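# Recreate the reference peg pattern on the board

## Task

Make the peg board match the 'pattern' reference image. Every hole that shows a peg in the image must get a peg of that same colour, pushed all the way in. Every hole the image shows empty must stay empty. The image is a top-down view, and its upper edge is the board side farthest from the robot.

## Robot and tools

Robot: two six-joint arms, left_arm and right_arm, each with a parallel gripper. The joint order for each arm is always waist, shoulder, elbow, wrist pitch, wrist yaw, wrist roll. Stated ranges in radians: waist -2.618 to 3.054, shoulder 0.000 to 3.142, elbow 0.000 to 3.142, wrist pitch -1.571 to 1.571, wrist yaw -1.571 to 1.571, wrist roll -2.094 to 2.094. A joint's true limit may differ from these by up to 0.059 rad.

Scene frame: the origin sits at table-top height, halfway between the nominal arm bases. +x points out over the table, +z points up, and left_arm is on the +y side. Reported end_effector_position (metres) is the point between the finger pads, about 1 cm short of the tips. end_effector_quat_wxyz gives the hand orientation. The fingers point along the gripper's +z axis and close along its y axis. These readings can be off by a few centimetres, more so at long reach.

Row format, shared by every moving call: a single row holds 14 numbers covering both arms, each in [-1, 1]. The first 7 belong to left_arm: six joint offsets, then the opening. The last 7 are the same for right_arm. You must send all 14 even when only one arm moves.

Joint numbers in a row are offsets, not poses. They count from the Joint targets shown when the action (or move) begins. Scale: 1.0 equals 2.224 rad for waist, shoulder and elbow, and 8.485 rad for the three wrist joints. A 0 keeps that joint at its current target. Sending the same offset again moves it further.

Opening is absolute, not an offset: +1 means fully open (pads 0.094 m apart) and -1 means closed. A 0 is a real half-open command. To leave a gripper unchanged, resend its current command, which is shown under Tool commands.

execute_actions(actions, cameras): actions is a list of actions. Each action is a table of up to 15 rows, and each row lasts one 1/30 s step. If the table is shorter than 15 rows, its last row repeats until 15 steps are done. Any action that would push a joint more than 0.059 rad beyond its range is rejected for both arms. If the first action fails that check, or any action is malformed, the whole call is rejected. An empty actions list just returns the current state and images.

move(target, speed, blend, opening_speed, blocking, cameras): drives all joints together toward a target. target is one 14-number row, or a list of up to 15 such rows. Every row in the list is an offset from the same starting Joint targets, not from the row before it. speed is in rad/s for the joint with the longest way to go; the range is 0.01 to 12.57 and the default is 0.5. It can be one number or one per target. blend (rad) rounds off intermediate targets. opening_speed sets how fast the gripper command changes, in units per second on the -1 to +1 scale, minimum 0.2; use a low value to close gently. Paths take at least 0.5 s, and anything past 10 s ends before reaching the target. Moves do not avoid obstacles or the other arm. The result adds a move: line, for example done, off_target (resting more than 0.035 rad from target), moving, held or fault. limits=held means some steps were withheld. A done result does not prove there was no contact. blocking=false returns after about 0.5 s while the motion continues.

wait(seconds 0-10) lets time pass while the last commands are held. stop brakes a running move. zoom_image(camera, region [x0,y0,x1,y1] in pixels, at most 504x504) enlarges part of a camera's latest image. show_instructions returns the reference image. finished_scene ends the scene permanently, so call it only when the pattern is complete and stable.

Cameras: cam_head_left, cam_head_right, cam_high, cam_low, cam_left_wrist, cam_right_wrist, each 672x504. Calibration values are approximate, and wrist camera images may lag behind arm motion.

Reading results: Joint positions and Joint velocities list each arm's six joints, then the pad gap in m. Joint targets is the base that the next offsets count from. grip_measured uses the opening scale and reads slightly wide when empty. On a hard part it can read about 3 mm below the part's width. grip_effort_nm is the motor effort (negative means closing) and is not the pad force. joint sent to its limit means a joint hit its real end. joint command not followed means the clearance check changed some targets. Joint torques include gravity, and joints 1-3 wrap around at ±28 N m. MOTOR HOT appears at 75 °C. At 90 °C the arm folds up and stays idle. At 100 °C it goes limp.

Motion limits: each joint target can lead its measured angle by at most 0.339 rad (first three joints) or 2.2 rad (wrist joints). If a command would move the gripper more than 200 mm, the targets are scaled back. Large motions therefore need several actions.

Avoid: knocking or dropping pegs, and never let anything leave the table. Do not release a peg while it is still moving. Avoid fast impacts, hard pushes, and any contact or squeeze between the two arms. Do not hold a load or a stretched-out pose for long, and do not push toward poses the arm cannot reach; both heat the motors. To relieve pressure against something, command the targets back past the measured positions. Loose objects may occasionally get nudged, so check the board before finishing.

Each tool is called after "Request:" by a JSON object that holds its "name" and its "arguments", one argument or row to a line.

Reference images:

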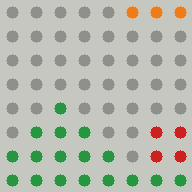

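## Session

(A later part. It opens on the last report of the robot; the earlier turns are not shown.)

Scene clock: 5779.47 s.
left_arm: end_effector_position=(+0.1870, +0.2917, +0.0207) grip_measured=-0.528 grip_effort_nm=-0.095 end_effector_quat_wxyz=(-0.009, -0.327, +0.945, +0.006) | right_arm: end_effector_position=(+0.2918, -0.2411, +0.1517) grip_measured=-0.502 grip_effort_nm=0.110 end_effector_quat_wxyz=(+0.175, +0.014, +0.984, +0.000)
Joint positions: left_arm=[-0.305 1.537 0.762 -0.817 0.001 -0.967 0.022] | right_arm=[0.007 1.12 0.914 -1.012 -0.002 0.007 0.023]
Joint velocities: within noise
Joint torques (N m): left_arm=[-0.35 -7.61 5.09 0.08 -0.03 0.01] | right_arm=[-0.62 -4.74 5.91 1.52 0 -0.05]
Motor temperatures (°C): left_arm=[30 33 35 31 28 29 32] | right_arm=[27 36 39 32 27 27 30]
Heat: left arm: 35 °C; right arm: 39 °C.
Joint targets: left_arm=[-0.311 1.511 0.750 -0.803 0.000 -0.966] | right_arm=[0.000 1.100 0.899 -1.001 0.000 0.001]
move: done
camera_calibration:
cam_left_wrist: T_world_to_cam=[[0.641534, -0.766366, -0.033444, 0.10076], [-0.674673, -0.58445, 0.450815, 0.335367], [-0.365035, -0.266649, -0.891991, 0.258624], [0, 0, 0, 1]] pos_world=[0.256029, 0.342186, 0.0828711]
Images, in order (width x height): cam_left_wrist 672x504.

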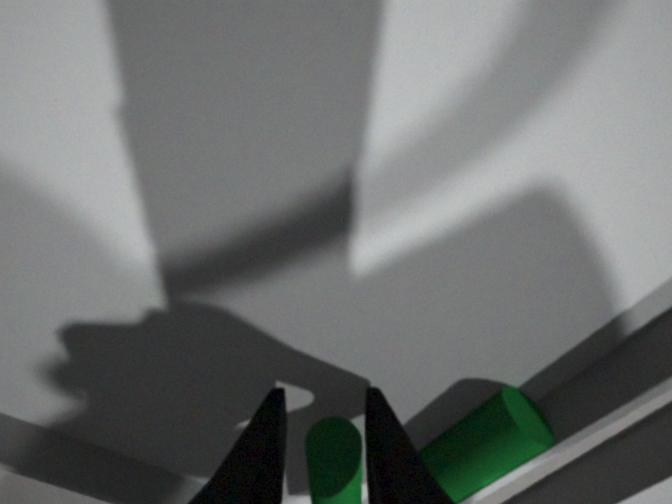

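Request:
{"name": "move", "arguments": {
  "target": [
    [-0.0013,-0.0229,-0.0058,-0.0044,0,0,-0.53,0,0,0,0,0,0,-0.5],
    [-0.0013,0.0099,-0.0058,0.0024,0,0,-0.53,0,0,0,0,0,0,-0.5]
  ],
  "speed": 0.15,
  "cameras": ["cam_left_wrist"]
}}

Scene clock: 5792.90 s.
left_arm: end_effector_position=(+0.1887, +0.2905, +0.0215) grip_measured=-0.528 grip_effort_nm=-0.095 end_effector_quat_wxyz=(+0.000, -0.326, +0.945, -0.001) | right_arm: end_effector_position=(+0.2918, -0.2411, +0.1517) grip_measured=-0.502 grip_effort_nm=0.110 end_effector_quat_wxyz=(+0.175, +0.014, +0.984, +0.000)
Joint positions: left_arm=[-0.308 1.521 0.751 -0.8 0.001 -0.967 0.022] | right_arm=[0.007 1.12 0.914 -1.012 -0.002 0.007 0.023]
Joint velocities: within noise
Joint torques (N m): left_arm=[-0.47 -4.31 5.07 0.17 -0.02 -0.01] | right_arm=[-0.64 -4.75 5.94 1.52 0 -0.04]
Motor temperatures (°C): left_arm=[30 34 35 31 28 29 32] | right_arm=[27 36 39 32 27 27 30]
Heat: left arm: 35 °C; right arm: 39 °C.
Joint targets: left_arm=[-0.314 1.533 0.737 -0.782 0.000 -0.966] | right_arm=[0.000 1.100 0.899 -1.001 0.000 0.001]
move: done
camera_calibration:
cam_left_wrist: T_world_to_cam=[[0.640054, -0.768187, -0.0148377, 0.0992148], [-0.685612, -0.579756, 0.440248, 0.336446], [-0.346795, -0.271609, -0.897754, 0.257753], [0, 0, 0, 1]] pos_world=[0.256556, 0.341281, 0.084751]
Images, in order (width x height): cam_left_wrist 672x504.

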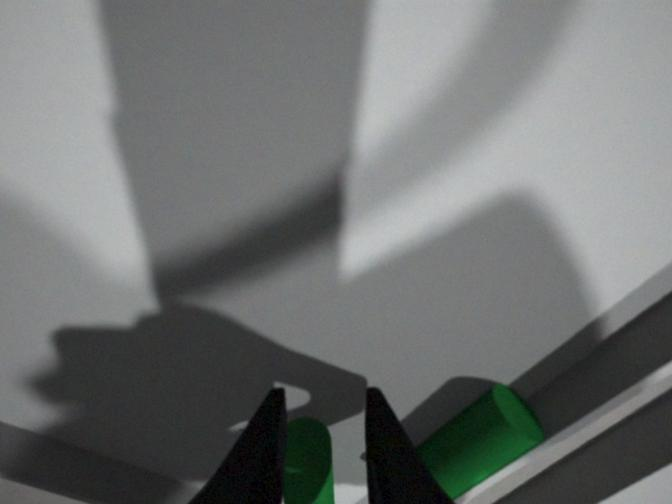

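Request:
{"name": "move", "arguments": {
  "target": [
    [0.0103,-0.0463,-0.009,-0.008,0,0,-0.53,0,0,0,0,0,0,-0.5],
    [0.0103,-0.0112,-0.009,-0.0004,0,0,-0.53,0,0,0,0,0,0,-0.5]
  ],
  "speed": 0.15,
  "cameras": ["cam_left_wrist"]
}}

Scene clock: 5810.10 s.
left_arm: end_effector_position=(+0.1839, +0.2945, +0.0220) grip_measured=-0.528 grip_effort_nm=-0.095 end_effector_quat_wxyz=(+0.000, -0.331, +0.944, -0.001) | right_arm: end_effector_position=(+0.2918, -0.2411, +0.1517) grip_measured=-0.502 grip_effort_nm=0.110 end_effector_quat_wxyz=(+0.175, +0.014, +0.984, +0.000)
Joint positions: left_arm=[-0.297 1.497 0.731 -0.803 0.001 -0.967 0.022] | right_arm=[0.007 1.12 0.914 -1.012 -0.002 0.007 0.023]
Joint velocities: within noise
Joint torques (N m): left_arm=[0.46 -3.96 5.12 0.14 0.01 -0.02] | right_arm=[-0.62 -4.75 5.93 1.52 0 -0.05]
Motor temperatures (°C): left_arm=[30 33 35 31 28 29 32] | right_arm=[27 36 39 32 27 27 30]
Heat: left arm: 35 °C; right arm: 39 °C.
Joint targets: left_arm=[-0.291 1.508 0.717 -0.786 0.000 -0.966] | right_arm=[0.000 1.100 0.899 -1.001 0.000 0.001]
move: done
camera_calibration:
cam_left_wrist: T_world_to_cam=[[0.648244, -0.761299, -0.0142745, 0.101706], [-0.679664, -0.58698, 0.439899, 0.336183], [-0.343274, -0.27546, -0.897934, 0.258132], [0, 0, 0, 1]] pos_world=[0.251171, 0.345866, 0.0853503]
Images, in order (width x height): cam_left_wrist 672x504.

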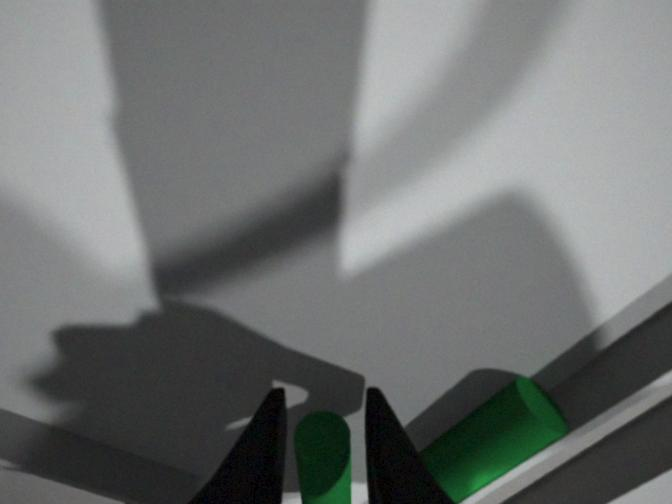

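Request:
{"name": "move", "arguments": {
  "target": [
    [0,0,0,0,0,0,-0.9,0,0,0,0,0,0,-0.5],
    [0,-0.035,0.02,-0.014,0,0,-0.9,0,0,0,0,0,0,-0.5]
  ],
  "speed": 0.2,
  "cameras": ["cam_left_wrist"]
}}

Scene clock: 5815.83 s.
left_arm: end_effector_position=(+0.1698, +0.2987, +0.0318) grip_measured=-0.899 grip_effort_nm=-0.095 end_effector_quat_wxyz=(-0.015, -0.331, +0.943, +0.010) | right_arm: end_effector_position=(+0.2918, -0.2411, +0.1517) grip_measured=-0.502 grip_effort_nm=0.110 end_effector_quat_wxyz=(+0.175, +0.014, +0.984, +0.000)
Joint positions: left_arm=[-0.297 1.454 0.736 -0.889 0.001 -0.967 0.005] | right_arm=[0.007 1.12 0.914 -1.012 -0.002 0.007 0.023]
Joint velocities: within noise
Joint torques (N m): left_arm=[0.43 -6.58 8.85 -0.21 -0.03 -0.03] | right_arm=[-0.62 -4.74 5.91 1.52 0 -0.05]
Motor temperatures (°C): left_arm=[30 33 35 31 28 29 32] | right_arm=[27 36 39 32 27 27 30]
Heat: left arm: 35 °C; right arm: 39 °C.
Joint targets: left_arm=[-0.291 1.431 0.762 -0.905 0.000 -0.966] | right_arm=[0.000 1.100 0.899 -1.001 0.000 0.001]
move: done
camera_calibration:
cam_left_wrist: T_world_to_cam=[[0.647179, -0.760992, -0.045283, 0.115353], [-0.663782, -0.591728, 0.457439, 0.322962], [-0.374903, -0.265987, -0.888087, 0.265398], [0, 0, 0, 1]] pos_world=[0.239221, 0.349481, 0.0931842]
Images, in order (width x height): cam_left_wrist 672x504.

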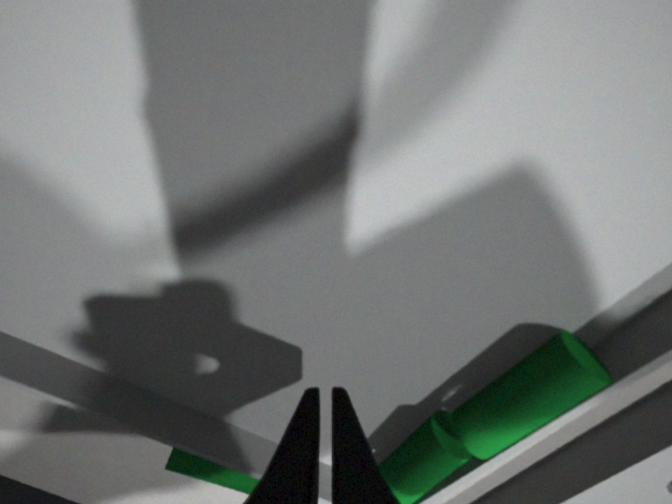

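Request:
{"name": "move", "arguments": {
  "target": [
    [0,-0.07,0.04,-0.028,0,0,-0.5,0,0,0,0,0,0,-0.5],
    [0.1309,-0.1488,0.0620,-0.0112,0,0.1138,-0.2,0,0,0,0,0,0,-0.5]
  ],
  "speed": 0.8,
  "cameras": ["cam_left_wrist"]
}}

Request:
{"name": "zoom_image", "arguments": {
  "camera": "cam_left_wrist",
  "region": [372, 240, 572, 490]
}}

Scene clock: 5824.40 s.
left_arm: end_effector_position=(+0.2046, +0.3576, +0.1318) grip_measured=-0.202 grip_effort_nm=0.066 end_effector_quat_wxyz=(+0.150, -0.006, +0.989, -0.001) | right_arm: end_effector_position=(+0.2918, -0.2411, +0.1517) grip_measured=-0.502 grip_effort_nm=0.105 end_effector_quat_wxyz=(+0.175, +0.014, +0.984, +0.000)
Joint positions: left_arm=[-0.005 1.118 0.869 -1.021 0.001 -0.011 0.038] | right_arm=[0.007 1.12 0.914 -1.012 -0.002 0.007 0.023]
Joint velocities: within noise
Joint torques (N m): left_arm=[0.44 -4.19 10.77 0.8 -0.05 0.14] | right_arm=[-0.61 -4.75 5.94 1.52 0 -0.04]
Motor temperatures (°C): left_arm=[30 33 35 31 28 29 32] | right_arm=[27 36 39 32 27 27 30]
Heat: left arm: 35 °C; right arm: 39 °C.
Joint targets: left_arm=[0.000 1.100 0.900 -0.999 0.000 -0.001] | right_arm=[0.000 1.100 0.899 -1.001 0.000 0.001]
move: done
camera_calibration:
cam_left_wrist: T_world_to_cam=[[0.044885, -0.99899, -0.00188582, 0.344754], [-0.987186, -0.0446438, 0.153204, 0.245739], [-0.153134, -0.00501491, -0.988193, 0.257499], [0, 0, 0, 1]] pos_world=[0.266548, 0.356668, 0.21746]
Images, in order (width x height): cam_left_wrist 672x504.

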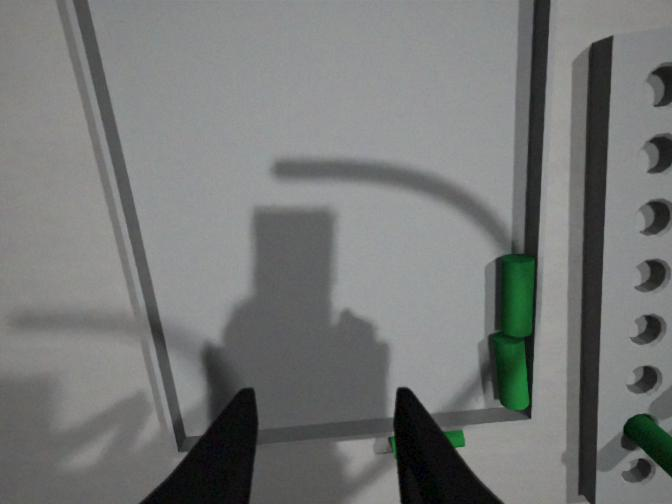

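Scaled by 2.016 from the camera's 672x504 image, which has a finer 960x720 frame.

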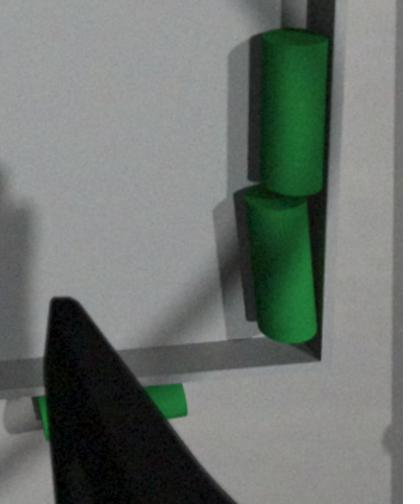

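Request:
{"name": "move", "arguments": {
  "target": [-0.1718,0.2316,0.045,0.0081,0,-0.0494,-0.9,0,0,0,0,0,0,-0.5],
  "speed": 0.7,
  "cameras": ["cam_left_wrist"]
}}

Scene clock: 5856.57 s.
left_arm: end_effector_position=(+0.2152, +0.2625, +0.0526) grip_measured=-0.899 grip_effort_nm=-0.090 end_effector_quat_wxyz=(-0.006, -0.018, +1.000, +0.002) | right_arm: end_effector_position=(+0.2918, -0.2411, +0.1517) grip_measured=-0.502 grip_effort_nm=0.110 end_effector_quat_wxyz=(+0.175, +0.014, +0.984, +0.000)
Joint positions: left_arm=[-0.381 1.606 0.972 -0.95 0.001 -0.41 0.005] | right_arm=[0.007 1.12 0.914 -1.012 -0.002 0.007 0.023]
Joint velocities: within noise
Joint torques (N m): left_arm=[-0.09 -5.67 9.31 0.15 0 -0.12] | right_arm=[-0.62 -4.75 5.93 1.52 0 -0.05]
Motor temperatures (°C): left_arm=[30 32 37 32 28 29 32] | right_arm=[27 36 39 32 27 27 30]
Heat: left arm: 37 °C; right arm: 39 °C.
Joint targets: left_arm=[-0.382 1.615 1.000 -0.931 0.000 -0.420] | right_arm=[0.000 1.100 0.899 -1.001 0.000 0.001]
move: done
camera_calibration:
cam_left_wrist: T_world_to_cam=[[0.0653586, -0.997655, -0.0203263, 0.2454], [-0.890127, -0.0674966, 0.450686, 0.233592], [-0.451001, -0.0113632, -0.892451, 0.24109], [0, 0, 0, 1]] pos_world=[0.30062, 0.26333, 0.114872]
Images, in order (width x height): cam_left_wrist 672x504.

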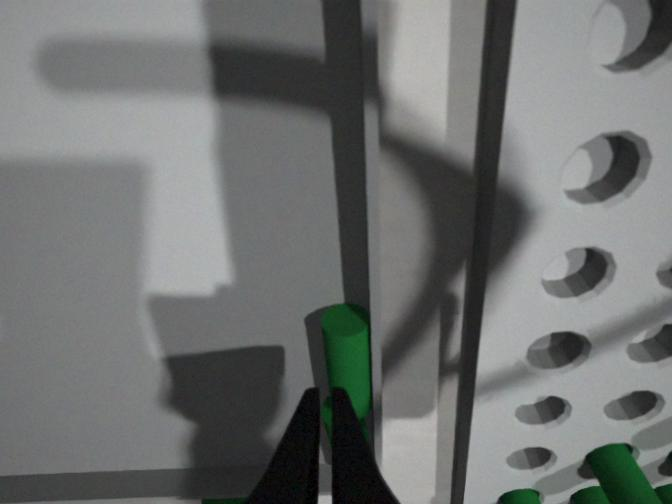

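Request:
{"name": "move", "arguments": {
  "target": [
    [-0.0135,0.0,0,0,0,0,-0.9,0,0,0,0,0,0,-0.5],
    [-0.0135,0.0085,-0.030,0.0052,0,0,-0.9,0,0,0,0,0,0,-0.5]
  ],
  "speed": 0.2,
  "cameras": ["cam_left_wrist"]
}}

Scene clock: 5876.73 s.
left_arm: end_effector_position=(+0.2114, +0.2563, +0.0420) grip_measured=-0.899 grip_effort_nm=-0.095 end_effector_quat_wxyz=(-0.007, -0.004, +1.000, +0.002) | right_arm: end_effector_position=(+0.2918, -0.2411, +0.1517) grip_measured=-0.502 grip_effort_nm=0.115 end_effector_quat_wxyz=(+0.175, +0.014, +0.984, +0.000)
Joint positions: left_arm=[-0.409 1.621 0.942 -0.908 0.001 -0.412 0.005] | right_arm=[0.007 1.12 0.914 -1.012 -0.002 0.007 0.023]
Joint velocities: within noise
Joint torques (N m): left_arm=[-0.21 -5.23 5.59 0.19 0.01 -0.09] | right_arm=[-0.64 -4.75 5.93 1.52 0 -0.05]
Motor temperatures (°C): left_arm=[30 32 36 31 28 29 32] | right_arm=[27 36 39 32 27 27 30]
Heat: left arm: 36 °C; right arm: 39 °C.
Joint targets: left_arm=[-0.412 1.634 0.933 -0.887 0.000 -0.420] | right_arm=[0.000 1.100 0.899 -1.001 0.000 0.001]
move: done
camera_calibration:
cam_left_wrist: T_world_to_cam=[[0.0385889, -0.999027, -0.0213628, 0.2453], [-0.890665, -0.0440797, 0.452519, 0.228582], [-0.45302, 0.00156488, -0.891499, 0.226891], [0, 0, 0, 1]] pos_world=[0.29691, 0.254782, 0.104076]
Images, in order (width x height): cam_left_wrist 672x504.

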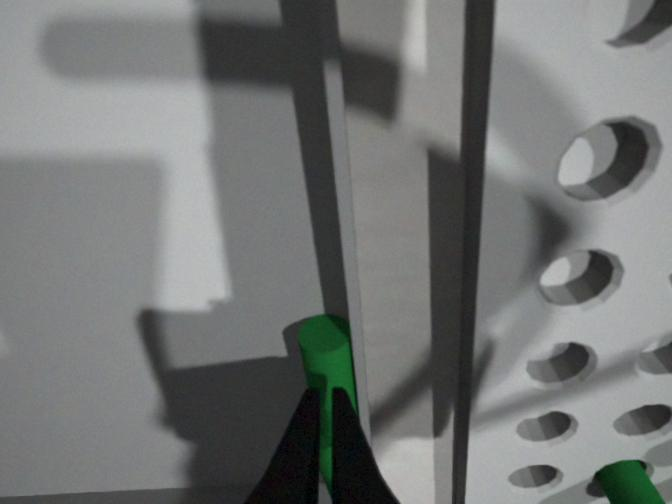

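Request:
{"name": "move", "arguments": {
  "target": [-0.0015,0.0048,-0.0085,0.0035,0,0.0,-0.9,0,0,0,0,0,0,-0.5],
  "speed": 0.06,
  "cameras": ["cam_left_wrist"]
}}

Scene clock: 5888.27 s.
left_arm: end_effector_position=(+0.2120, +0.2561, +0.0362) grip_measured=-0.899 grip_effort_nm=-0.090 end_effector_quat_wxyz=(-0.005, -0.004, +1.000, +0.002) | right_arm: end_effector_position=(+0.2918, -0.2411, +0.1517) grip_measured=-0.502 grip_effort_nm=0.110 end_effector_quat_wxyz=(+0.175, +0.014, +0.984, +0.000)
Joint positions: left_arm=[-0.409 1.629 0.926 -0.878 0.001 -0.412 0.005] | right_arm=[0.007 1.12 0.914 -1.012 -0.002 0.007 0.023]
Joint velocities: within noise
Joint torques (N m): left_arm=[-0.53 -4.94 5.33 0.19 -0.01 -0.09] | right_arm=[-0.62 -4.75 5.93 1.52 0 -0.05]
Motor temperatures (°C): left_arm=[30 33 35 31 28 29 32] | right_arm=[27 36 39 32 27 27 30]
Heat: left arm: 35 °C; right arm: 39 °C.
Joint targets: left_arm=[-0.416 1.644 0.914 -0.857 0.000 -0.420] | right_arm=[0.000 1.100 0.899 -1.001 0.000 0.001]
move: done
camera_calibration:
cam_left_wrist: T_world_to_cam=[[0.038695, -0.999063, -0.0193636, 0.244849], [-0.892585, -0.0432694, 0.448799, 0.232073], [-0.449216, -0.000082634, -0.893423, 0.221599], [0, 0, 0, 1]] pos_world=[0.297216, 0.25468, 0.0985684]
Images, in order (width x height): cam_left_wrist 672x504.

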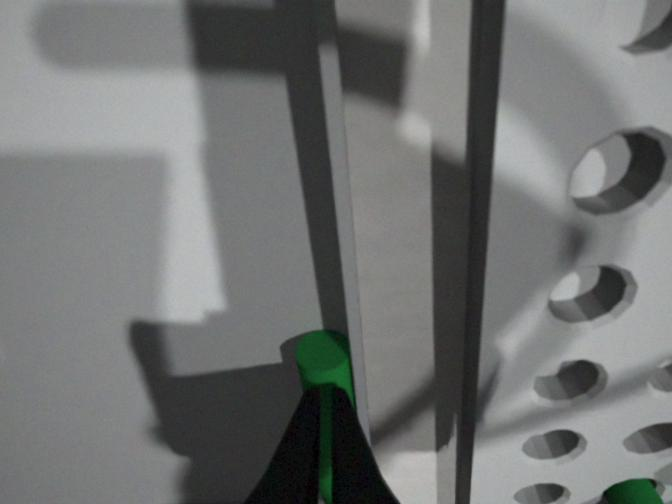

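Request:
{"name": "move", "arguments": {
  "target": [
    [-0.0015,0.0022,-0.0038,0.0016,0,0.0,-0.9,0,0,0,0,0,0,-0.5],
    [0.0300,0.0022,-0.0038,0.0016,0,0.0,-0.9,0,0,0,0,0,0,-0.5]
  ],
  "speed": 0.06,
  "cameras": ["cam_left_wrist"]
}}

Scene clock: 5895.30 s.
left_arm: end_effector_position=(+0.2167, +0.2691, +0.0336) grip_measured=-0.899 grip_effort_nm=-0.085 end_effector_quat_wxyz=(-0.005, -0.031, +0.999, +0.001) | right_arm: end_effector_position=(+0.2918, -0.2411, +0.1517) grip_measured=-0.502 grip_effort_nm=0.110 end_effector_quat_wxyz=(+0.175, +0.014, +0.984, +0.000)
Joint positions: left_arm=[-0.355 1.633 0.918 -0.867 0.001 -0.412 0.005] | right_arm=[0.007 1.12 0.914 -1.012 -0.002 0.007 0.023]
Joint velocities: within noise
Joint torques (N m): left_arm=[0.39 -4.81 5.29 0.2 -0.02 -0.1] | right_arm=[-0.64 -4.74 5.9 1.52 0 -0.05]
Motor temperatures (°C): left_arm=[30 33 35 31 28 29 32] | right_arm=[27 36 39 32 27 27 30]
Heat: left arm: 35 °C; right arm: 39 °C.
Joint targets: left_arm=[-0.349 1.649 0.906 -0.843 0.000 -0.420] | right_arm=[0.000 1.100 0.899 -1.001 0.000 0.001]
move: done
camera_calibration:
cam_left_wrist: T_world_to_cam=[[0.0923224, -0.99554, -0.0194065, 0.245054], [-0.88896, -0.0911876, 0.448815, 0.250116], [-0.448583, -0.024184, -0.893414, 0.227855], [0, 0, 0, 1]] pos_world=[0.301931, 0.272279, 0.0960684]
Images, in order (width x height): cam_left_wrist 672x504.

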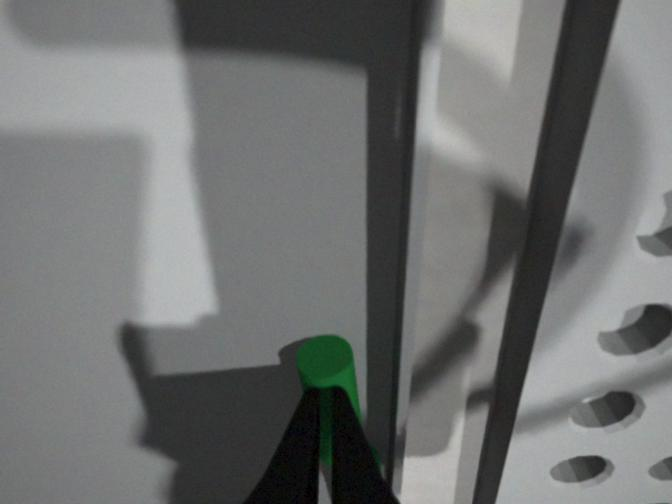

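Request:
{"name": "move", "arguments": {
  "target": [
    [0.040,0,0,0,0,0.0,-0.9,0,0,0,0,0,0,-0.5],
    [0.040,-0.02,0.025,-0.012,0,0.0,-0.9,0,0,0,0,0,0,-0.5],
    [0.02,-0.05,0.05,-0.024,0,0.0,-0.4,0,0,0,0,0,0,-0.5]
  ],
  "speed": [0.06,0.2,0.3],
  "cameras": ["cam_left_wrist"]
}}

Scene clock: 5905.70 s.
left_arm: end_effector_position=(+0.2120, +0.2853, +0.0685) grip_measured=-0.401 grip_effort_nm=0.066 end_effector_quat_wxyz=(-0.015, -0.059, +0.998, +0.005) | right_arm: end_effector_position=(+0.2918, -0.2411, +0.1517) grip_measured=-0.502 grip_effort_nm=0.110 end_effector_quat_wxyz=(+0.175, +0.014, +0.984, +0.000)
Joint positions: left_arm=[-0.3 1.561 0.993 -1.035 0.001 -0.412 0.028] | right_arm=[0.007 1.12 0.914 -1.012 -0.002 0.007 0.023]
Joint velocities: within noise
Joint torques (N m): left_arm=[-0.31 -8.02 9.03 -0.2 -0.02 -0.11] | right_arm=[-0.62 -4.77 5.93 1.53 0.01 -0.05]
Motor temperatures (°C): left_arm=[30 33 35 31 28 29 32] | right_arm=[27 36 39 32 27 27 30]
Heat: left arm: 35 °C; right arm: 39 °C.
Joint targets: left_arm=[-0.304 1.538 1.017 -1.047 0.000 -0.420] | right_arm=[0.000 1.100 0.899 -1.001 0.000 0.001]
move: done
camera_calibration:
cam_left_wrist: T_world_to_cam=[[0.146418, -0.988826, -0.0280151, 0.249485], [-0.873764, -0.142555, 0.464988, 0.242104], [-0.463786, -0.0436042, -0.884874, 0.265448], [0, 0, 0, 1]] pos_world=[0.298124, 0.292785, 0.129302]
Images, in order (width x height): cam_left_wrist 672x504.

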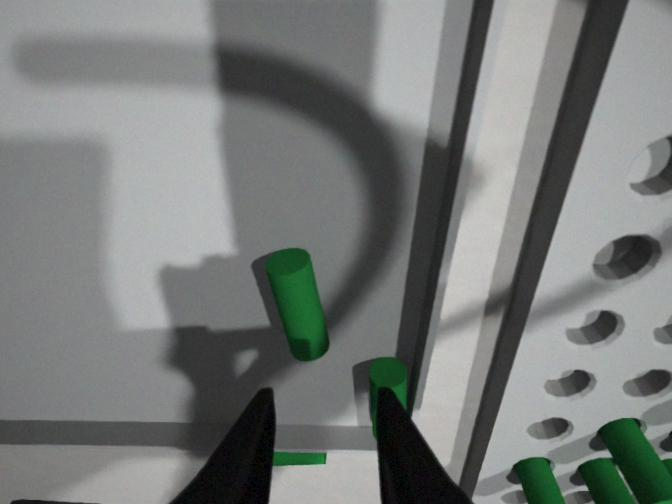

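Request:
{"name": "move", "arguments": {
  "target": [-0.0845,-0.0238,-0.085,0.0158,0,-0.013,-0.9,0,0,0,0,0,0,-0.5],
  "speed": 0.4,
  "cameras": ["cam_left_wrist"]
}}

Scene clock: 5924.17 s.
left_arm: end_effector_position=(+0.1728, +0.2535, +0.0430) grip_measured=-0.899 grip_effort_nm=-0.090 end_effector_quat_wxyz=(-0.016, -0.019, +1.000, +0.008) | right_arm: end_effector_position=(+0.2918, -0.2411, +0.1517) grip_measured=-0.502 grip_effort_nm=0.110 end_effector_quat_wxyz=(+0.175, +0.014, +0.984, +0.000)
Joint positions: left_arm=[-0.488 1.512 0.837 -0.933 0.001 -0.521 0.005] | right_arm=[0.007 1.12 0.914 -1.012 -0.002 0.007 0.023]
Joint velocities: within noise
Joint torques (N m): left_arm=[-0.35 -7.61 5.6 0.12 -0.02 -0.11] | right_arm=[-0.64 -4.74 5.91 1.52 0 -0.05]
Motor temperatures (°C): left_arm=[30 33 36 31 28 29 32] | right_arm=[27 36 39 32 27 27 30]
Heat: left arm: 36 °C; right arm: 39 °C.
Joint targets: left_arm=[-0.492 1.485 0.828 -0.913 0.000 -0.530] | right_arm=[0.000 1.100 0.899 -1.001 0.000 0.001]
move: done
camera_calibration:
cam_left_wrist: T_world_to_cam=[[0.0677245, -0.997111, -0.034401, 0.239096], [-0.880606, -0.0759481, 0.467724, 0.199376], [-0.468985, -0.00138265, -0.883205, 0.213467], [0, 0, 0, 1]] pos_world=[0.259492, 0.253843, 0.103507]
Images, in order (width x height): cam_left_wrist 672x504.

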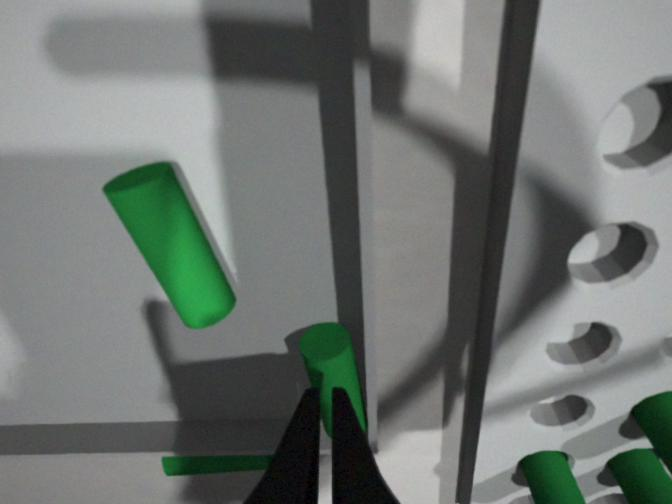

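Request:
{"name": "move", "arguments": {
  "target": [
    [-0.0068,0.0,0,0,0,0,-0.9,0,0,0,0,0,0,-0.5],
    [-0.0068,0.0200,-0.0105,0.0038,0,0,-0.9,0,0,0,0,0,0,-0.5]
  ],
  "speed": 0.1,
  "cameras": ["cam_left_wrist"]
}}

Scene clock: 5933.27 s.
left_arm: end_effector_position=(+0.1714, +0.2509, +0.0370) grip_measured=-0.899 grip_effort_nm=-0.095 end_effector_quat_wxyz=(-0.014, -0.013, +1.000, +0.007) | right_arm: end_effector_position=(+0.2918, -0.2411, +0.1517) grip_measured=-0.502 grip_effort_nm=0.110 end_effector_quat_wxyz=(+0.175, +0.014, +0.984, +0.000)
Joint positions: left_arm=[-0.501 1.517 0.816 -0.901 0.001 -0.521 0.005] | right_arm=[0.007 1.12 0.914 -1.012 -0.002 0.007 0.023]
Joint velocities: within noise
Joint torques (N m): left_arm=[-0.51 -4.25 5.24 0.14 -0.03 -0.11] | right_arm=[-0.61 -4.74 5.93 1.53 0 -0.05]
Motor temperatures (°C): left_arm=[30 33 35 31 28 29 32] | right_arm=[27 36 39 32 27 27 30]
Heat: left arm: 35 °C; right arm: 39 °C.
Joint targets: left_arm=[-0.507 1.530 0.804 -0.881 0.000 -0.530] | right_arm=[0.000 1.100 0.899 -1.001 0.000 0.001]
move: done
camera_calibration:
cam_left_wrist: T_world_to_cam=[[0.0553971, -0.997964, -0.0316199, 0.238568], [-0.88367, -0.0637462, 0.463749, 0.198359], [-0.46482, 0.00225123, -0.885402, 0.205945], [0, 0, 0, 1]] pos_world=[0.257795, 0.250263, 0.0978989]
Images, in order (width x height): cam_left_wrist 672x504.

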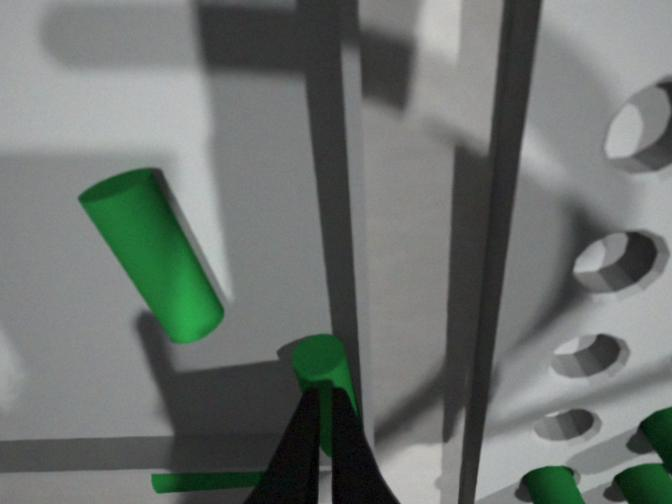

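Request:
{"name": "move", "arguments": {
  "target": [
    [0,0.0024,-0.0040,0.0018,0,0.0,-0.9,0,0,0,0,0,0,-0.5],
    [0.028,0.0024,-0.0040,0.0018,0,0.0,-0.9,0,0,0,0,0,0,-0.5],
    [0.028,-0.022,0.022,-0.012,0,0.0,-0.9,0,0,0,0,0,0,-0.5],
    [0.02,-0.05,0.05,-0.024,0,0.0,-0.4,0,0,0,0,0,0,-0.5]
  ],
  "speed": [0.06,0.06,0.2,0.3],
  "cameras": ["cam_left_wrist"]
}}

Scene clock: 5944.40 s.
left_arm: end_effector_position=(+0.1668, +0.2644, +0.0712) grip_measured=-0.401 grip_effort_nm=0.061 end_effector_quat_wxyz=(-0.022, -0.035, +0.999, +0.011) | right_arm: end_effector_position=(+0.2918, -0.2411, +0.1517) grip_measured=-0.502 grip_effort_nm=0.105 end_effector_quat_wxyz=(+0.175, +0.014, +0.984, +0.000)
Joint positions: left_arm=[-0.456 1.439 0.892 -1.072 0.001 -0.521 0.028] | right_arm=[0.007 1.12 0.914 -1.012 -0.002 0.007 0.023]
Joint velocities: within noise
Joint torques (N m): left_arm=[-0.55 -6.53 8.96 -0.24 -0.02 -0.12] | right_arm=[-0.61 -4.74 5.93 1.52 0 -0.05]
Motor temperatures (°C): left_arm=[30 33 35 31 28 29 32] | right_arm=[27 36 39 32 27 27 30]
Heat: left arm: 35 °C; right arm: 39 °C.
Joint targets: left_arm=[-0.463 1.418 0.916 -1.085 0.000 -0.530] | right_arm=[0.000 1.100 0.899 -1.001 0.000 0.001]
move: done
camera_calibration:
cam_left_wrist: T_world_to_cam=[[0.0997247, -0.994193, -0.0404303, 0.245597], [-0.87282, -0.106915, 0.476187, 0.187954], [-0.477745, -0.0121993, -0.878414, 0.239519], [0, 0, 0, 1]] pos_world=[0.253987, 0.267188, 0.130825]
Images, in order (width x height): cam_left_wrist 672x504.

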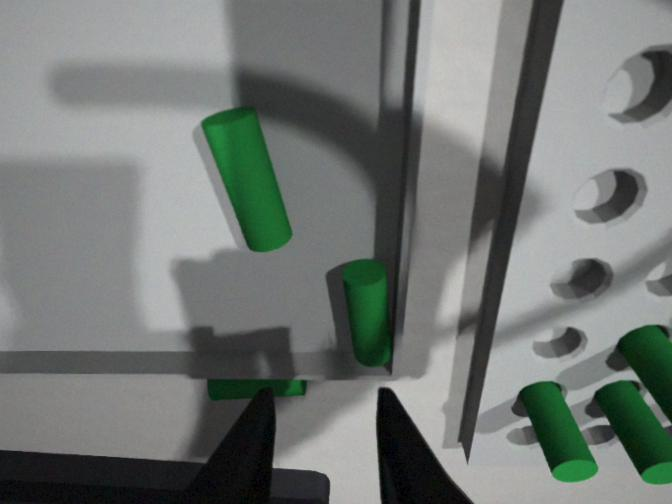

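Request:
{"name": "move", "arguments": {
  "target": [-0.0166,0.0369,-0.0434,0.0212,0,0,-0.9,0,0,0,0,0,0,-0.5],
  "speed": 0.3,
  "cameras": ["cam_left_wrist"]
}}

Scene clock: 5955.17 s.
left_arm: end_effector_position=(+0.1734, +0.2518, +0.0456) grip_measured=-0.899 grip_effort_nm=-0.100 end_effector_quat_wxyz=(-0.007, -0.017, +1.000, +0.003) | right_arm: end_effector_position=(+0.2918, -0.2411, +0.1517) grip_measured=-0.502 grip_effort_nm=0.105 end_effector_quat_wxyz=(+0.175, +0.014, +0.984, +0.000)
Joint positions: left_arm=[-0.494 1.49 0.829 -0.925 0.001 -0.521 0.005] | right_arm=[0.007 1.12 0.914 -1.012 -0.002 0.007 0.023]
Joint velocities: within noise
Joint torques (N m): left_arm=[-0.47 -4.19 5.49 0.16 -0.04 -0.11] | right_arm=[-0.64 -4.74 5.93 1.52 0 -0.04]
Motor temperatures (°C): left_arm=[30 33 36 31 28 29 32] | right_arm=[27 36 39 32 27 27 30]
Heat: left arm: 36 °C; right arm: 39 °C.
Joint targets: left_arm=[-0.500 1.500 0.819 -0.905 0.000 -0.530] | right_arm=[0.000 1.100 0.899 -1.001 0.000 0.001]
move: done
camera_calibration:
cam_left_wrist: T_world_to_cam=[[0.0633661, -0.99773, -0.0227982, 0.237815], [-0.889963, -0.0668296, 0.451109, 0.198674], [-0.451609, -0.00829552, -0.892177, 0.215176], [0, 0, 0, 1]] pos_world=[0.258918, 0.252338, 0.107773]
Images, in order (width x height): cam_left_wrist 672x504.

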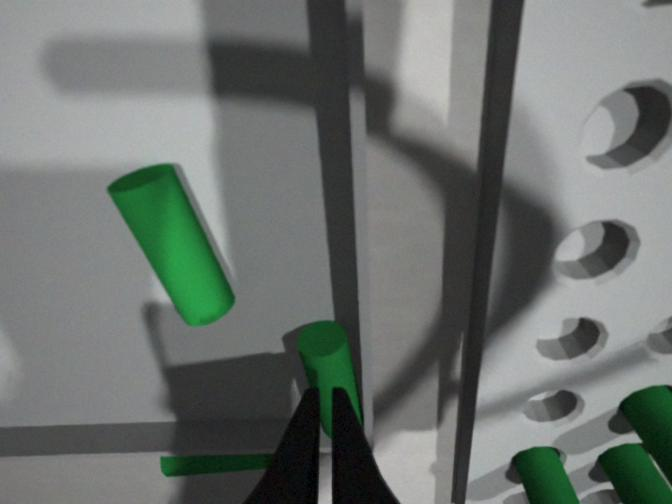

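Request:
{"name": "move", "arguments": {
  "target": [
    [-0.005,0.005,-0.008,0.0034,0,0.0,-0.9,0,0,0,0,0,0,-0.5],
    [-0.005,0.0106,-0.0175,0.0072,0,0.0,-0.9,0,0,0,0,0,0,-0.5],
    [0.012,0.0106,-0.0175,0.0072,0,0.0,-0.9,0,0,0,0,0,0,-0.5]
  ],
  "speed": [0.1,0.06,0.06],
  "cameras": ["cam_left_wrist"]
}}

Scene clock: 5965.10 s.
left_arm: end_effector_position=(+0.1753, +0.2546, +0.0332) grip_measured=-0.899 grip_effort_nm=-0.095 end_effector_quat_wxyz=(-0.005, -0.024, +1.000, +0.002) | right_arm: end_effector_position=(+0.2918, -0.2411, +0.1517) grip_measured=-0.502 grip_effort_nm=0.105 end_effector_quat_wxyz=(+0.175, +0.014, +0.984, +0.000)
Joint positions: left_arm=[-0.479 1.51 0.794 -0.864 0.001 -0.521 0.005] | right_arm=[0.007 1.12 0.914 -1.012 -0.002 0.007 0.023]
Joint velocities: within noise
Joint torques (N m): left_arm=[0.57 -3.97 5.29 0.18 -0.02 -0.1] | right_arm=[-0.61 -4.75 5.93 1.53 0.01 -0.04]
Motor temperatures (°C): left_arm=[30 33 36 31 28 29 32] | right_arm=[27 36 39 32 27 27 30]
Heat: left arm: 36 °C; right arm: 39 °C.
Joint targets: left_arm=[-0.473 1.524 0.780 -0.843 0.000 -0.530] | right_arm=[0.000 1.100 0.899 -1.001 0.000 0.001]
move: done
camera_calibration:
cam_left_wrist: T_world_to_cam=[[0.0783517, -0.996721, -0.020222, 0.237189], [-0.890855, -0.0791057, 0.447348, 0.209544], [-0.447481, -0.0170356, -0.894131, 0.206578], [0, 0, 0, 1]] pos_world=[0.260529, 0.256506, 0.0957652]
Images, in order (width x height): cam_left_wrist 672x504.

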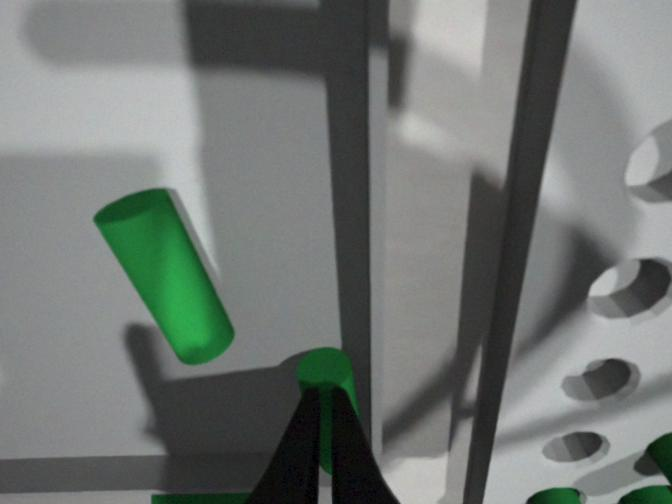

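Request:
{"name": "move", "arguments": {
  "target": [0.018,0,0,0,0,0.0,-0.9,0,0,0,0,0,0,-0.5],
  "speed": 0.06,
  "cameras": ["cam_left_wrist"]
}}

Scene clock: 5969.87 s.
left_arm: end_effector_position=(+0.1794, +0.2626, +0.0332) grip_measured=-0.899 grip_effort_nm=-0.090 end_effector_quat_wxyz=(-0.004, -0.044, +0.999, +0.002) | right_arm: end_effector_position=(+0.2918, -0.2411, +0.1517) grip_measured=-0.502 grip_effort_nm=0.110 end_effector_quat_wxyz=(+0.175, +0.014, +0.984, +0.000)
Joint positions: left_arm=[-0.439 1.51 0.794 -0.863 0.001 -0.521 0.005] | right_arm=[0.007 1.12 0.914 -1.012 -0.002 0.007 0.023]
Joint velocities: within noise
Joint torques (N m): left_arm=[0.39 -4 5.24 0.18 -0.01 -0.14] | right_arm=[-0.62 -4.74 5.91 1.52 0.01 -0.05]
Motor temperatures (°C): left_arm=[30 32 35 31 28 29 32] | right_arm=[27 36 39 32 27 27 30]
Heat: left arm: 35 °C; right arm: 39 °C.
Joint targets: left_arm=[-0.433 1.524 0.780 -0.844 0.000 -0.530] | right_arm=[0.000 1.100 0.899 -1.001 0.000 0.001]
move: done
camera_calibration:
cam_left_wrist: T_world_to_cam=[[0.118199, -0.992792, -0.0198235, 0.236644], [-0.887266, -0.114557, 0.446806, 0.222492], [-0.445857, -0.0352233, -0.894411, 0.213083], [0, 0, 0, 1]] pos_world=[0.264443, 0.267931, 0.0958641]
Images, in order (width x height): cam_left_wrist 672x504.

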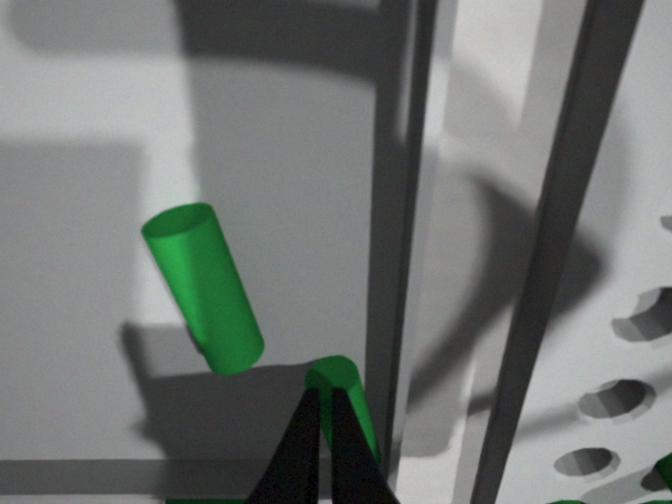

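Request:
{"name": "move", "arguments": {
  "target": [
    [0.01,0,0,0,0,0.0,-0.9,0,0,0,0,0,0,-0.5],
    [0.012,-0.025,0.025,-0.014,0,0.0,-0.9,0,0,0,0,0,0,-0.5],
    [0.1947,-0.1906,0.0540,-0.0184,0,0.0625,-0.2,0,0,0,0,0,0,-0.5]
  ],
  "speed": [0.06,0.3,1.0],
  "cameras": ["cam_left_wrist"]
}}

Request:
{"name": "zoom_image", "arguments": {
  "camera": "cam_left_wrist",
  "region": [372, 240, 572, 490]
}}

Scene clock: 5979.53 s.
left_arm: end_effector_position=(+0.2134, +0.3574, +0.1374) grip_measured=-0.202 grip_effort_nm=0.066 end_effector_quat_wxyz=(+0.172, -0.005, +0.985, -0.002) | right_arm: end_effector_position=(+0.2918, -0.2411, +0.1517) grip_measured=-0.502 grip_effort_nm=0.105 end_effector_quat_wxyz=(+0.175, +0.014, +0.984, +0.000)
Joint positions: left_arm=[-0.006 1.112 0.875 -0.989 0.002 -0.011 0.038] | right_arm=[0.007 1.12 0.914 -1.012 -0.002 0.007 0.023]
Joint velocities: within noise
Joint torques (N m): left_arm=[0.5 -3.71 10.24 0.55 -0.02 0.13] | right_arm=[-0.62 -4.75 5.93 1.52 0 -0.05]
Motor temperatures (°C): left_arm=[30 32 35 31 28 29 31] | right_arm=[27 36 39 32 27 27 30]
Heat: left arm: 35 °C; right arm: 39 °C.
Joint targets: left_arm=[0.000 1.100 0.900 -0.999 0.000 0.000] | right_arm=[0.000 1.100 0.899 -1.001 0.000 0.001]
move: done
camera_calibration:
cam_left_wrist: T_world_to_cam=[[0.0435769, -0.99905, 0.000494903, 0.344181], [-0.992972, -0.0432573, 0.110157, 0.260281], [-0.110031, -0.00529174, -0.993914, 0.256104], [0, 0, 0, 1]] pos_world=[0.271633, 0.356469, 0.225703]
Images, in order (width x height): cam_left_wrist 672x504.

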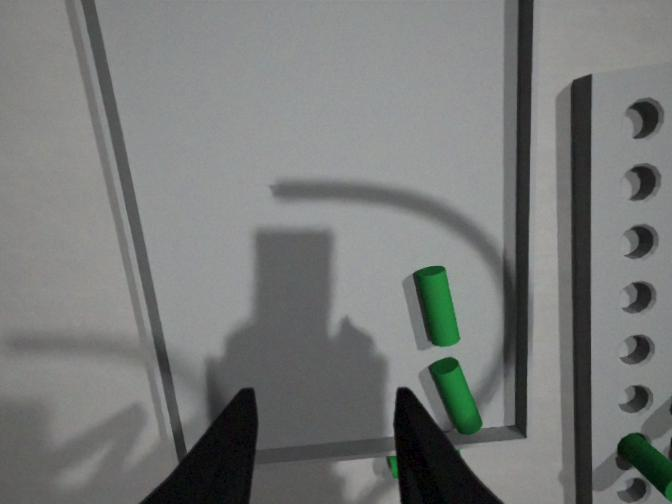

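Scaled by 2.016 from the camera's 672x504 image, which has a finer 960x720 frame.

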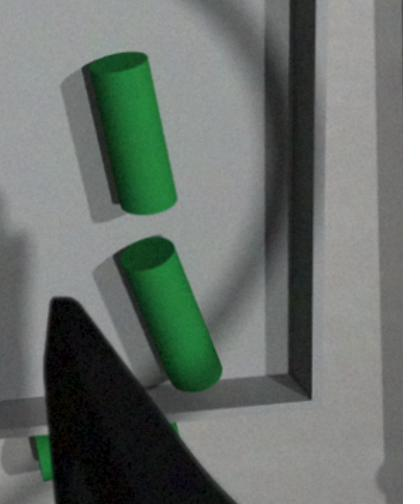

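Request:
{"name": "move", "arguments": {
  "target": [-0.0715,0.3053,0.1151,-0.0226,0.0124,-0.0453,-0.2,0,0,0,0,0,0,-0.5],
  "speed": 0.8,
  "cameras": ["cam_left_wrist"]
}}

Scene clock: 5999.37 s.
left_arm: end_effector_position=(+0.2132, +0.3045, +0.0550) grip_measured=-0.202 grip_effort_nm=0.061 end_effector_quat_wxyz=(-0.130, -0.117, +0.984, -0.014) | right_arm: end_effector_position=(+0.2918, -0.2411, +0.1517) grip_measured=-0.502 grip_effort_nm=0.120 end_effector_quat_wxyz=(+0.175, +0.014, +0.984, +0.000)
Joint positions: left_arm=[-0.155 1.768 1.13 -1.178 0.095 -0.375 0.038] | right_arm=[0.007 1.12 0.914 -1.012 -0.002 0.007 0.023]
Joint velocities: within noise
Joint torques (N m): left_arm=[-0.34 -6.49 8.65 -0.59 0.14 -0.12] | right_arm=[-0.62 -4.75 5.93 1.53 0.01 -0.05]
Motor temperatures (°C): left_arm=[30 32 37 31 28 29 31] | right_arm=[27 36 39 32 27 27 30]
Heat: left arm: 37 °C; right arm: 39 °C.
Joint targets: left_arm=[-0.159 1.779 1.156 -1.191 0.105 -0.384] | right_arm=[0.000 1.100 0.899 -1.001 0.000 0.001]
move: done
camera_calibration:
cam_left_wrist: T_world_to_cam=[[0.258988, -0.965523, -0.0262916, 0.236713], [-0.723973, -0.21207, 0.656422, 0.2308], [-0.639366, -0.150971, -0.753936, 0.317878], [0, 0, 0, 1]] pos_world=[0.309028, 0.325488, 0.0943812]
Images, in order (width x height): cam_left_wrist 672x504.

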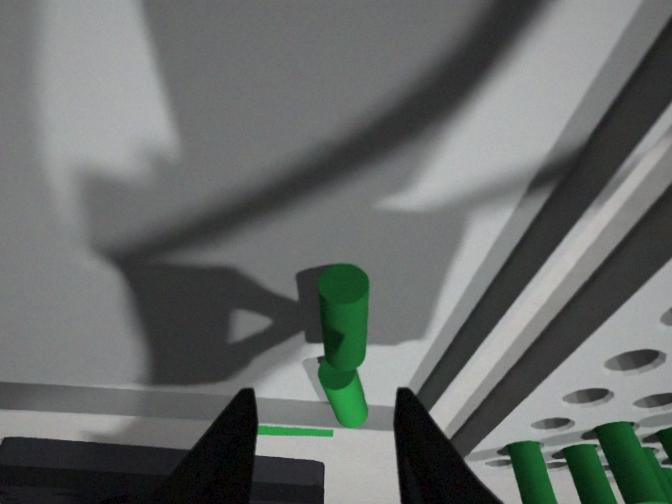

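Request:
{"name": "move", "arguments": {
  "target": [
    [0.0112,-0.0061,-0.0236,0.0012,0.0015,-0.0061,-0.2,0,0,0,0,0,0,-0.5],
    [0.0112,0.0451,-0.0236,0.0171,0.0015,-0.0061,-0.2,0,0,0,0,0,0,-0.5],
    [0.0112,0.0451,-0.0236,0.0171,0.0015,-0.0061,-0.9,0,0,0,0,0,0,-0.5],
    [0.0112,-0.0673,-0.0236,-0.0076,0.0015,-0.0061,-0.9,0,0,0,0,0,0,-0.5]
  ],
  "speed": [0.5,0.3,0.5,0.5],
  "cameras": ["cam_left_wrist"]
}}

Scene clock: 6027.57 s.
left_arm: end_effector_position=(+0.2010, +0.3079, +0.0816) grip_measured=-0.728 grip_effort_nm=-1.048 end_effector_quat_wxyz=(-0.114, -0.152, +0.982, -0.024) | right_arm: end_effector_position=(+0.2918, -0.2411, +0.1517) grip_measured=-0.502 grip_effort_nm=0.110 end_effector_quat_wxyz=(+0.175, +0.014, +0.984, +0.000)
Joint positions: left_arm=[-0.138 1.65 1.114 -1.242 0.109 -0.428 0.013] | right_arm=[0.007 1.12 0.914 -1.012 -0.002 0.007 0.023]
Joint velocities: within noise
Joint torques (N m): left_arm=[0.32 -8.36 5.52 -0.57 0.16 -0.12] | right_arm=[-0.64 -4.75 5.91 1.53 0 -0.05]
Motor temperatures (°C): left_arm=[30 33 36 31 28 29 32] | right_arm=[27 36 39 32 27 27 30]
Heat: left arm: 36 °C; right arm: 39 °C.
Joint targets: left_arm=[-0.134 1.629 1.104 -1.256 0.118 -0.436] | right_arm=[0.000 1.100 0.899 -1.001 0.000 0.001]
move: done
camera_calibration:
cam_left_wrist: T_world_to_cam=[[0.327724, -0.944714, -0.0105742, 0.222416], [-0.727706, -0.259549, 0.634884, 0.222381], [-0.602529, -0.200371, -0.772535, 0.339863], [0, 0, 0, 1]] pos_world=[0.293714, 0.335937, 0.123722]
Images, in order (width x height): cam_left_wrist 672x504.

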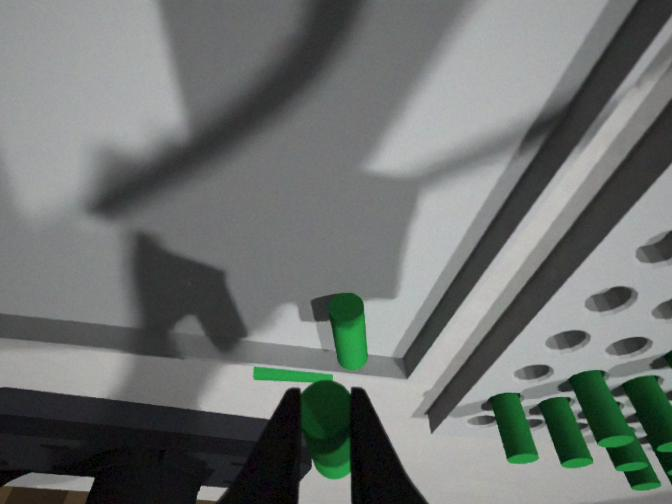

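Request:
{"name": "move", "arguments": {
  "target": [
    [-0.0989,-0.103,-0.0917,0.1834,-0.0139,0.0514,-0.9,0,0,0,0,0,0,-0.5],
    [-0.0989,0.1758,-0.2581,0.2883,-0.0139,0.0514,-0.9,0,0,0,0,0,0,-0.5],
    [-0.0989,0.2118,-0.2581,0.2977,-0.0139,0.0514,-0.9,0,0,0,0,0,0,-0.5],
    [-0.0989,0.2118,-0.2581,0.2977,-0.0139,0.0514,-0.3,0,0,0,0,0,0,-0.5],
    [-0.0989,0.2118,-0.2581,0.2977,-0.0139,0.0514,0,0,0,0,0,0,0,-0.5],
    [-0.0989,-0.013,-0.1817,0.2305,-0.0139,0.0514,0,0,0,0,0,0,0,-0.5],
    [-0.094,0.3745,0.5697,-0.0265,-0.0139,0.0514,0,0,0,0,0,0,0,-0.5]
  ],
  "speed": [1.2,0.8,0.2,0.3,0.3,0.6,1.6],
  "opening_speed": 1.5,
  "cameras": ["cam_left_wrist"]
}}

Scene clock: 6050.27 s.
left_arm: end_effector_position=(+0.4187, +0.1966, +0.0949) grip_measured=-0.001 grip_effort_nm=0.061 end_effector_quat_wxyz=(+0.005, +0.169, +0.986, -0.005) | right_arm: end_effector_position=(+0.2918, -0.2411, +0.1517) grip_measured=-0.502 grip_effort_nm=0.115 end_effector_quat_wxyz=(+0.175, +0.014, +0.984, +0.000)
Joint positions: left_arm=[-0.35 2.432 2.341 -1.468 0.008 -0.005 0.047] | right_arm=[0.007 1.12 0.914 -1.012 -0.002 0.007 0.023]
Joint velocities: within noise
Joint torques (N m): left_arm=[0.43 -11.33 9.91 -0.15 -0.07 0.02] | right_arm=[-0.64 -4.77 5.93 1.52 0 -0.04]
Motor temperatures (°C): left_arm=[30 34 36 32 28 29 32] | right_arm=[27 36 39 32 27 27 30]
Heat: left arm: 36 °C; right arm: 39 °C.
Joint targets: left_arm=[-0.343 2.462 2.371 -1.481 0.000 0.000] | right_arm=[0.000 1.100 0.899 -1.001 0.000 0.001]
move: done
camera_calibration:
cam_left_wrist: T_world_to_cam=[[-0.304042, -0.952631, -0.00719064, 0.311753], [-0.861488, 0.271715, 0.428962, 0.314723], [-0.406689, 0.136617, -0.903294, 0.323252], [0, 0, 0, 1]] pos_world=[0.497379, 0.167308, 0.159229]
Images, in order (width x height): cam_left_wrist 672x504.

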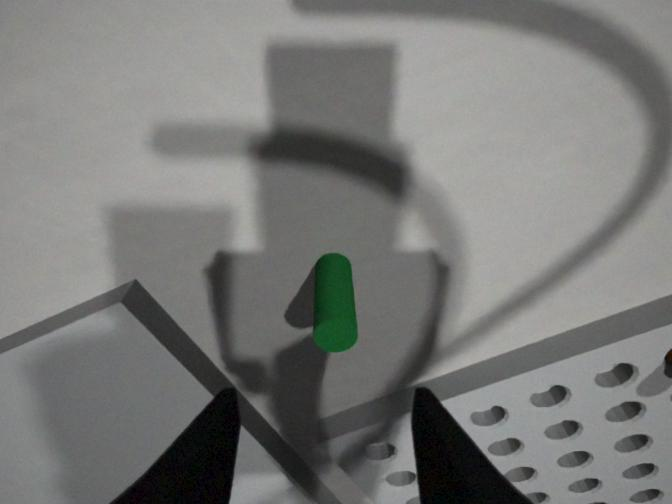

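Request:
{"name": "move", "arguments": {
  "target": [
    [-0.004,0,0,0,0,0,0,0,0,0,0,0,0,-0.5],
    [-0.004,0.004,-0.06,0.0155,0,0,0,0,0,0,0,0,0,-0.5]
  ],
  "speed": 0.4,
  "cameras": ["cam_left_wrist"]
}}

Scene clock: 6060.63 s.
left_arm: end_effector_position=(+0.4206, +0.1959, +0.0631) grip_measured=-0.001 grip_effort_nm=0.066 end_effector_quat_wxyz=(-0.002, +0.169, +0.986, -0.004) | right_arm: end_effector_position=(+0.2918, -0.2411, +0.1517) grip_measured=-0.502 grip_effort_nm=0.115 end_effector_quat_wxyz=(+0.175, +0.014, +0.984, +0.000)
Joint positions: left_arm=[-0.35 2.45 2.246 -1.37 0.008 -0.005 0.047] | right_arm=[0.007 1.12 0.914 -1.012 -0.002 0.007 0.023]
Joint velocities: within noise
Joint torques (N m): left_arm=[-0.05 -12.1 6.3 0.16 -0.05 0.05] | right_arm=[-0.62 -4.74 5.93 1.53 0.01 -0.04]
Motor temperatures (°C): left_arm=[30 36 36 31 28 29 32] | right_arm=[27 36 39 32 27 27 30]
Heat: left arm: 36 °C; right arm: 39 °C.
Joint targets: left_arm=[-0.352 2.471 2.238 -1.349 0.000 0.000] | right_arm=[0.000 1.100 0.899 -1.001 0.000 0.001]
move: done
camera_calibration:
cam_left_wrist: T_world_to_cam=[[-0.304131, -0.952599, -0.00774401, 0.311494], [-0.85557, 0.269561, 0.44197, 0.327202], [-0.418933, 0.141043, -0.896996, 0.299285], [0, 0, 0, 1]] pos_world=[0.50006, 0.166316, 0.126256]
Images, in order (width x height): cam_left_wrist 672x504.

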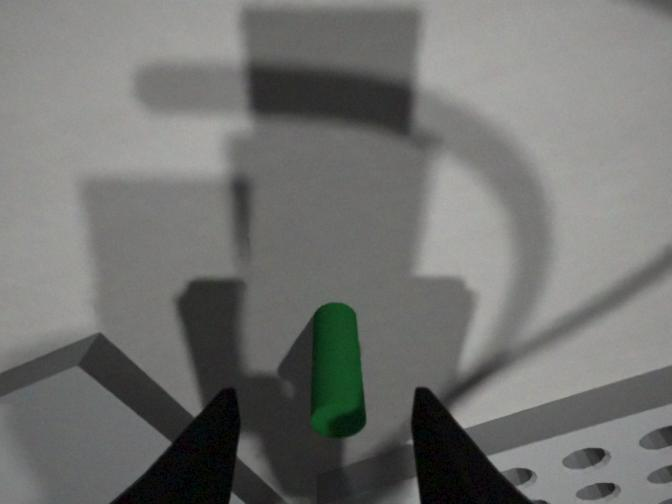

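Request:
{"name": "move", "arguments": {
  "target": [
    [-0.006,0,0,0,0,0,0,0,0,0,0,0,0,-0.5],
    [-0.006,0.0018,-0.0259,0.0077,0,0,0,0,0,0,0,0,0,-0.5]
  ],
  "speed": 0.4,
  "cameras": ["cam_left_wrist"]
}}

Scene clock: 6067.00 s.
left_arm: end_effector_position=(+0.4217, +0.1916, +0.0491) grip_measured=-0.001 grip_effort_nm=0.056 end_effector_quat_wxyz=(+0.003, +0.173, +0.985, -0.005) | right_arm: end_effector_position=(+0.2918, -0.2411, +0.1517) grip_measured=-0.502 grip_effort_nm=0.105 end_effector_quat_wxyz=(+0.175, +0.014, +0.984, +0.000)
Joint positions: left_arm=[-0.358 2.45 2.191 -1.305 0.008 -0.005 0.047] | right_arm=[0.007 1.12 0.914 -1.012 -0.002 0.007 0.023]
Joint velocities: within noise
Joint torques (N m): left_arm=[-0.57 -11.73 6.16 0.24 -0.07 0.08] | right_arm=[-0.62 -4.72 5.93 1.52 0 -0.05]
Motor temperatures (°C): left_arm=[30 38 36 31 28 29 32] | right_arm=[27 36 39 32 27 27 30]
Heat: left arm: 38 °C; right arm: 39 °C.
Joint targets: left_arm=[-0.365 2.475 2.180 -1.284 0.000 0.000] | right_arm=[0.000 1.100 0.899 -1.001 0.000 0.001]
move: done
camera_calibration:
cam_left_wrist: T_world_to_cam=[[-0.311276, -0.950291, -0.00741613, 0.310279], [-0.857388, 0.277462, 0.433475, 0.335145], [-0.409869, 0.141289, -0.901135, 0.284101], [0, 0, 0, 1]] pos_world=[0.500376, 0.161725, 0.113038]
Images, in order (width x height): cam_left_wrist 672x504.

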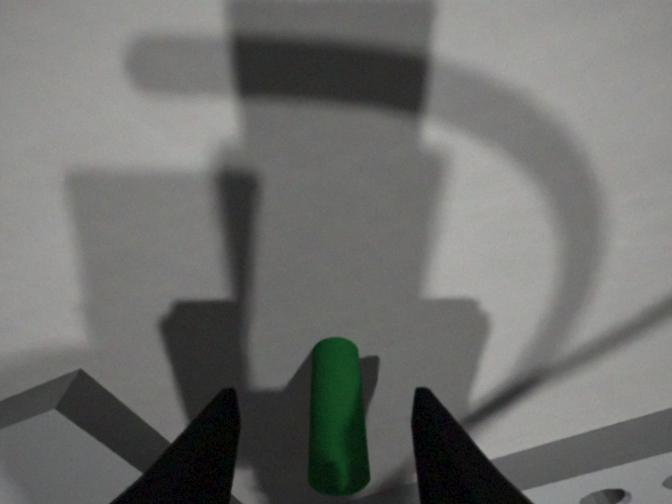

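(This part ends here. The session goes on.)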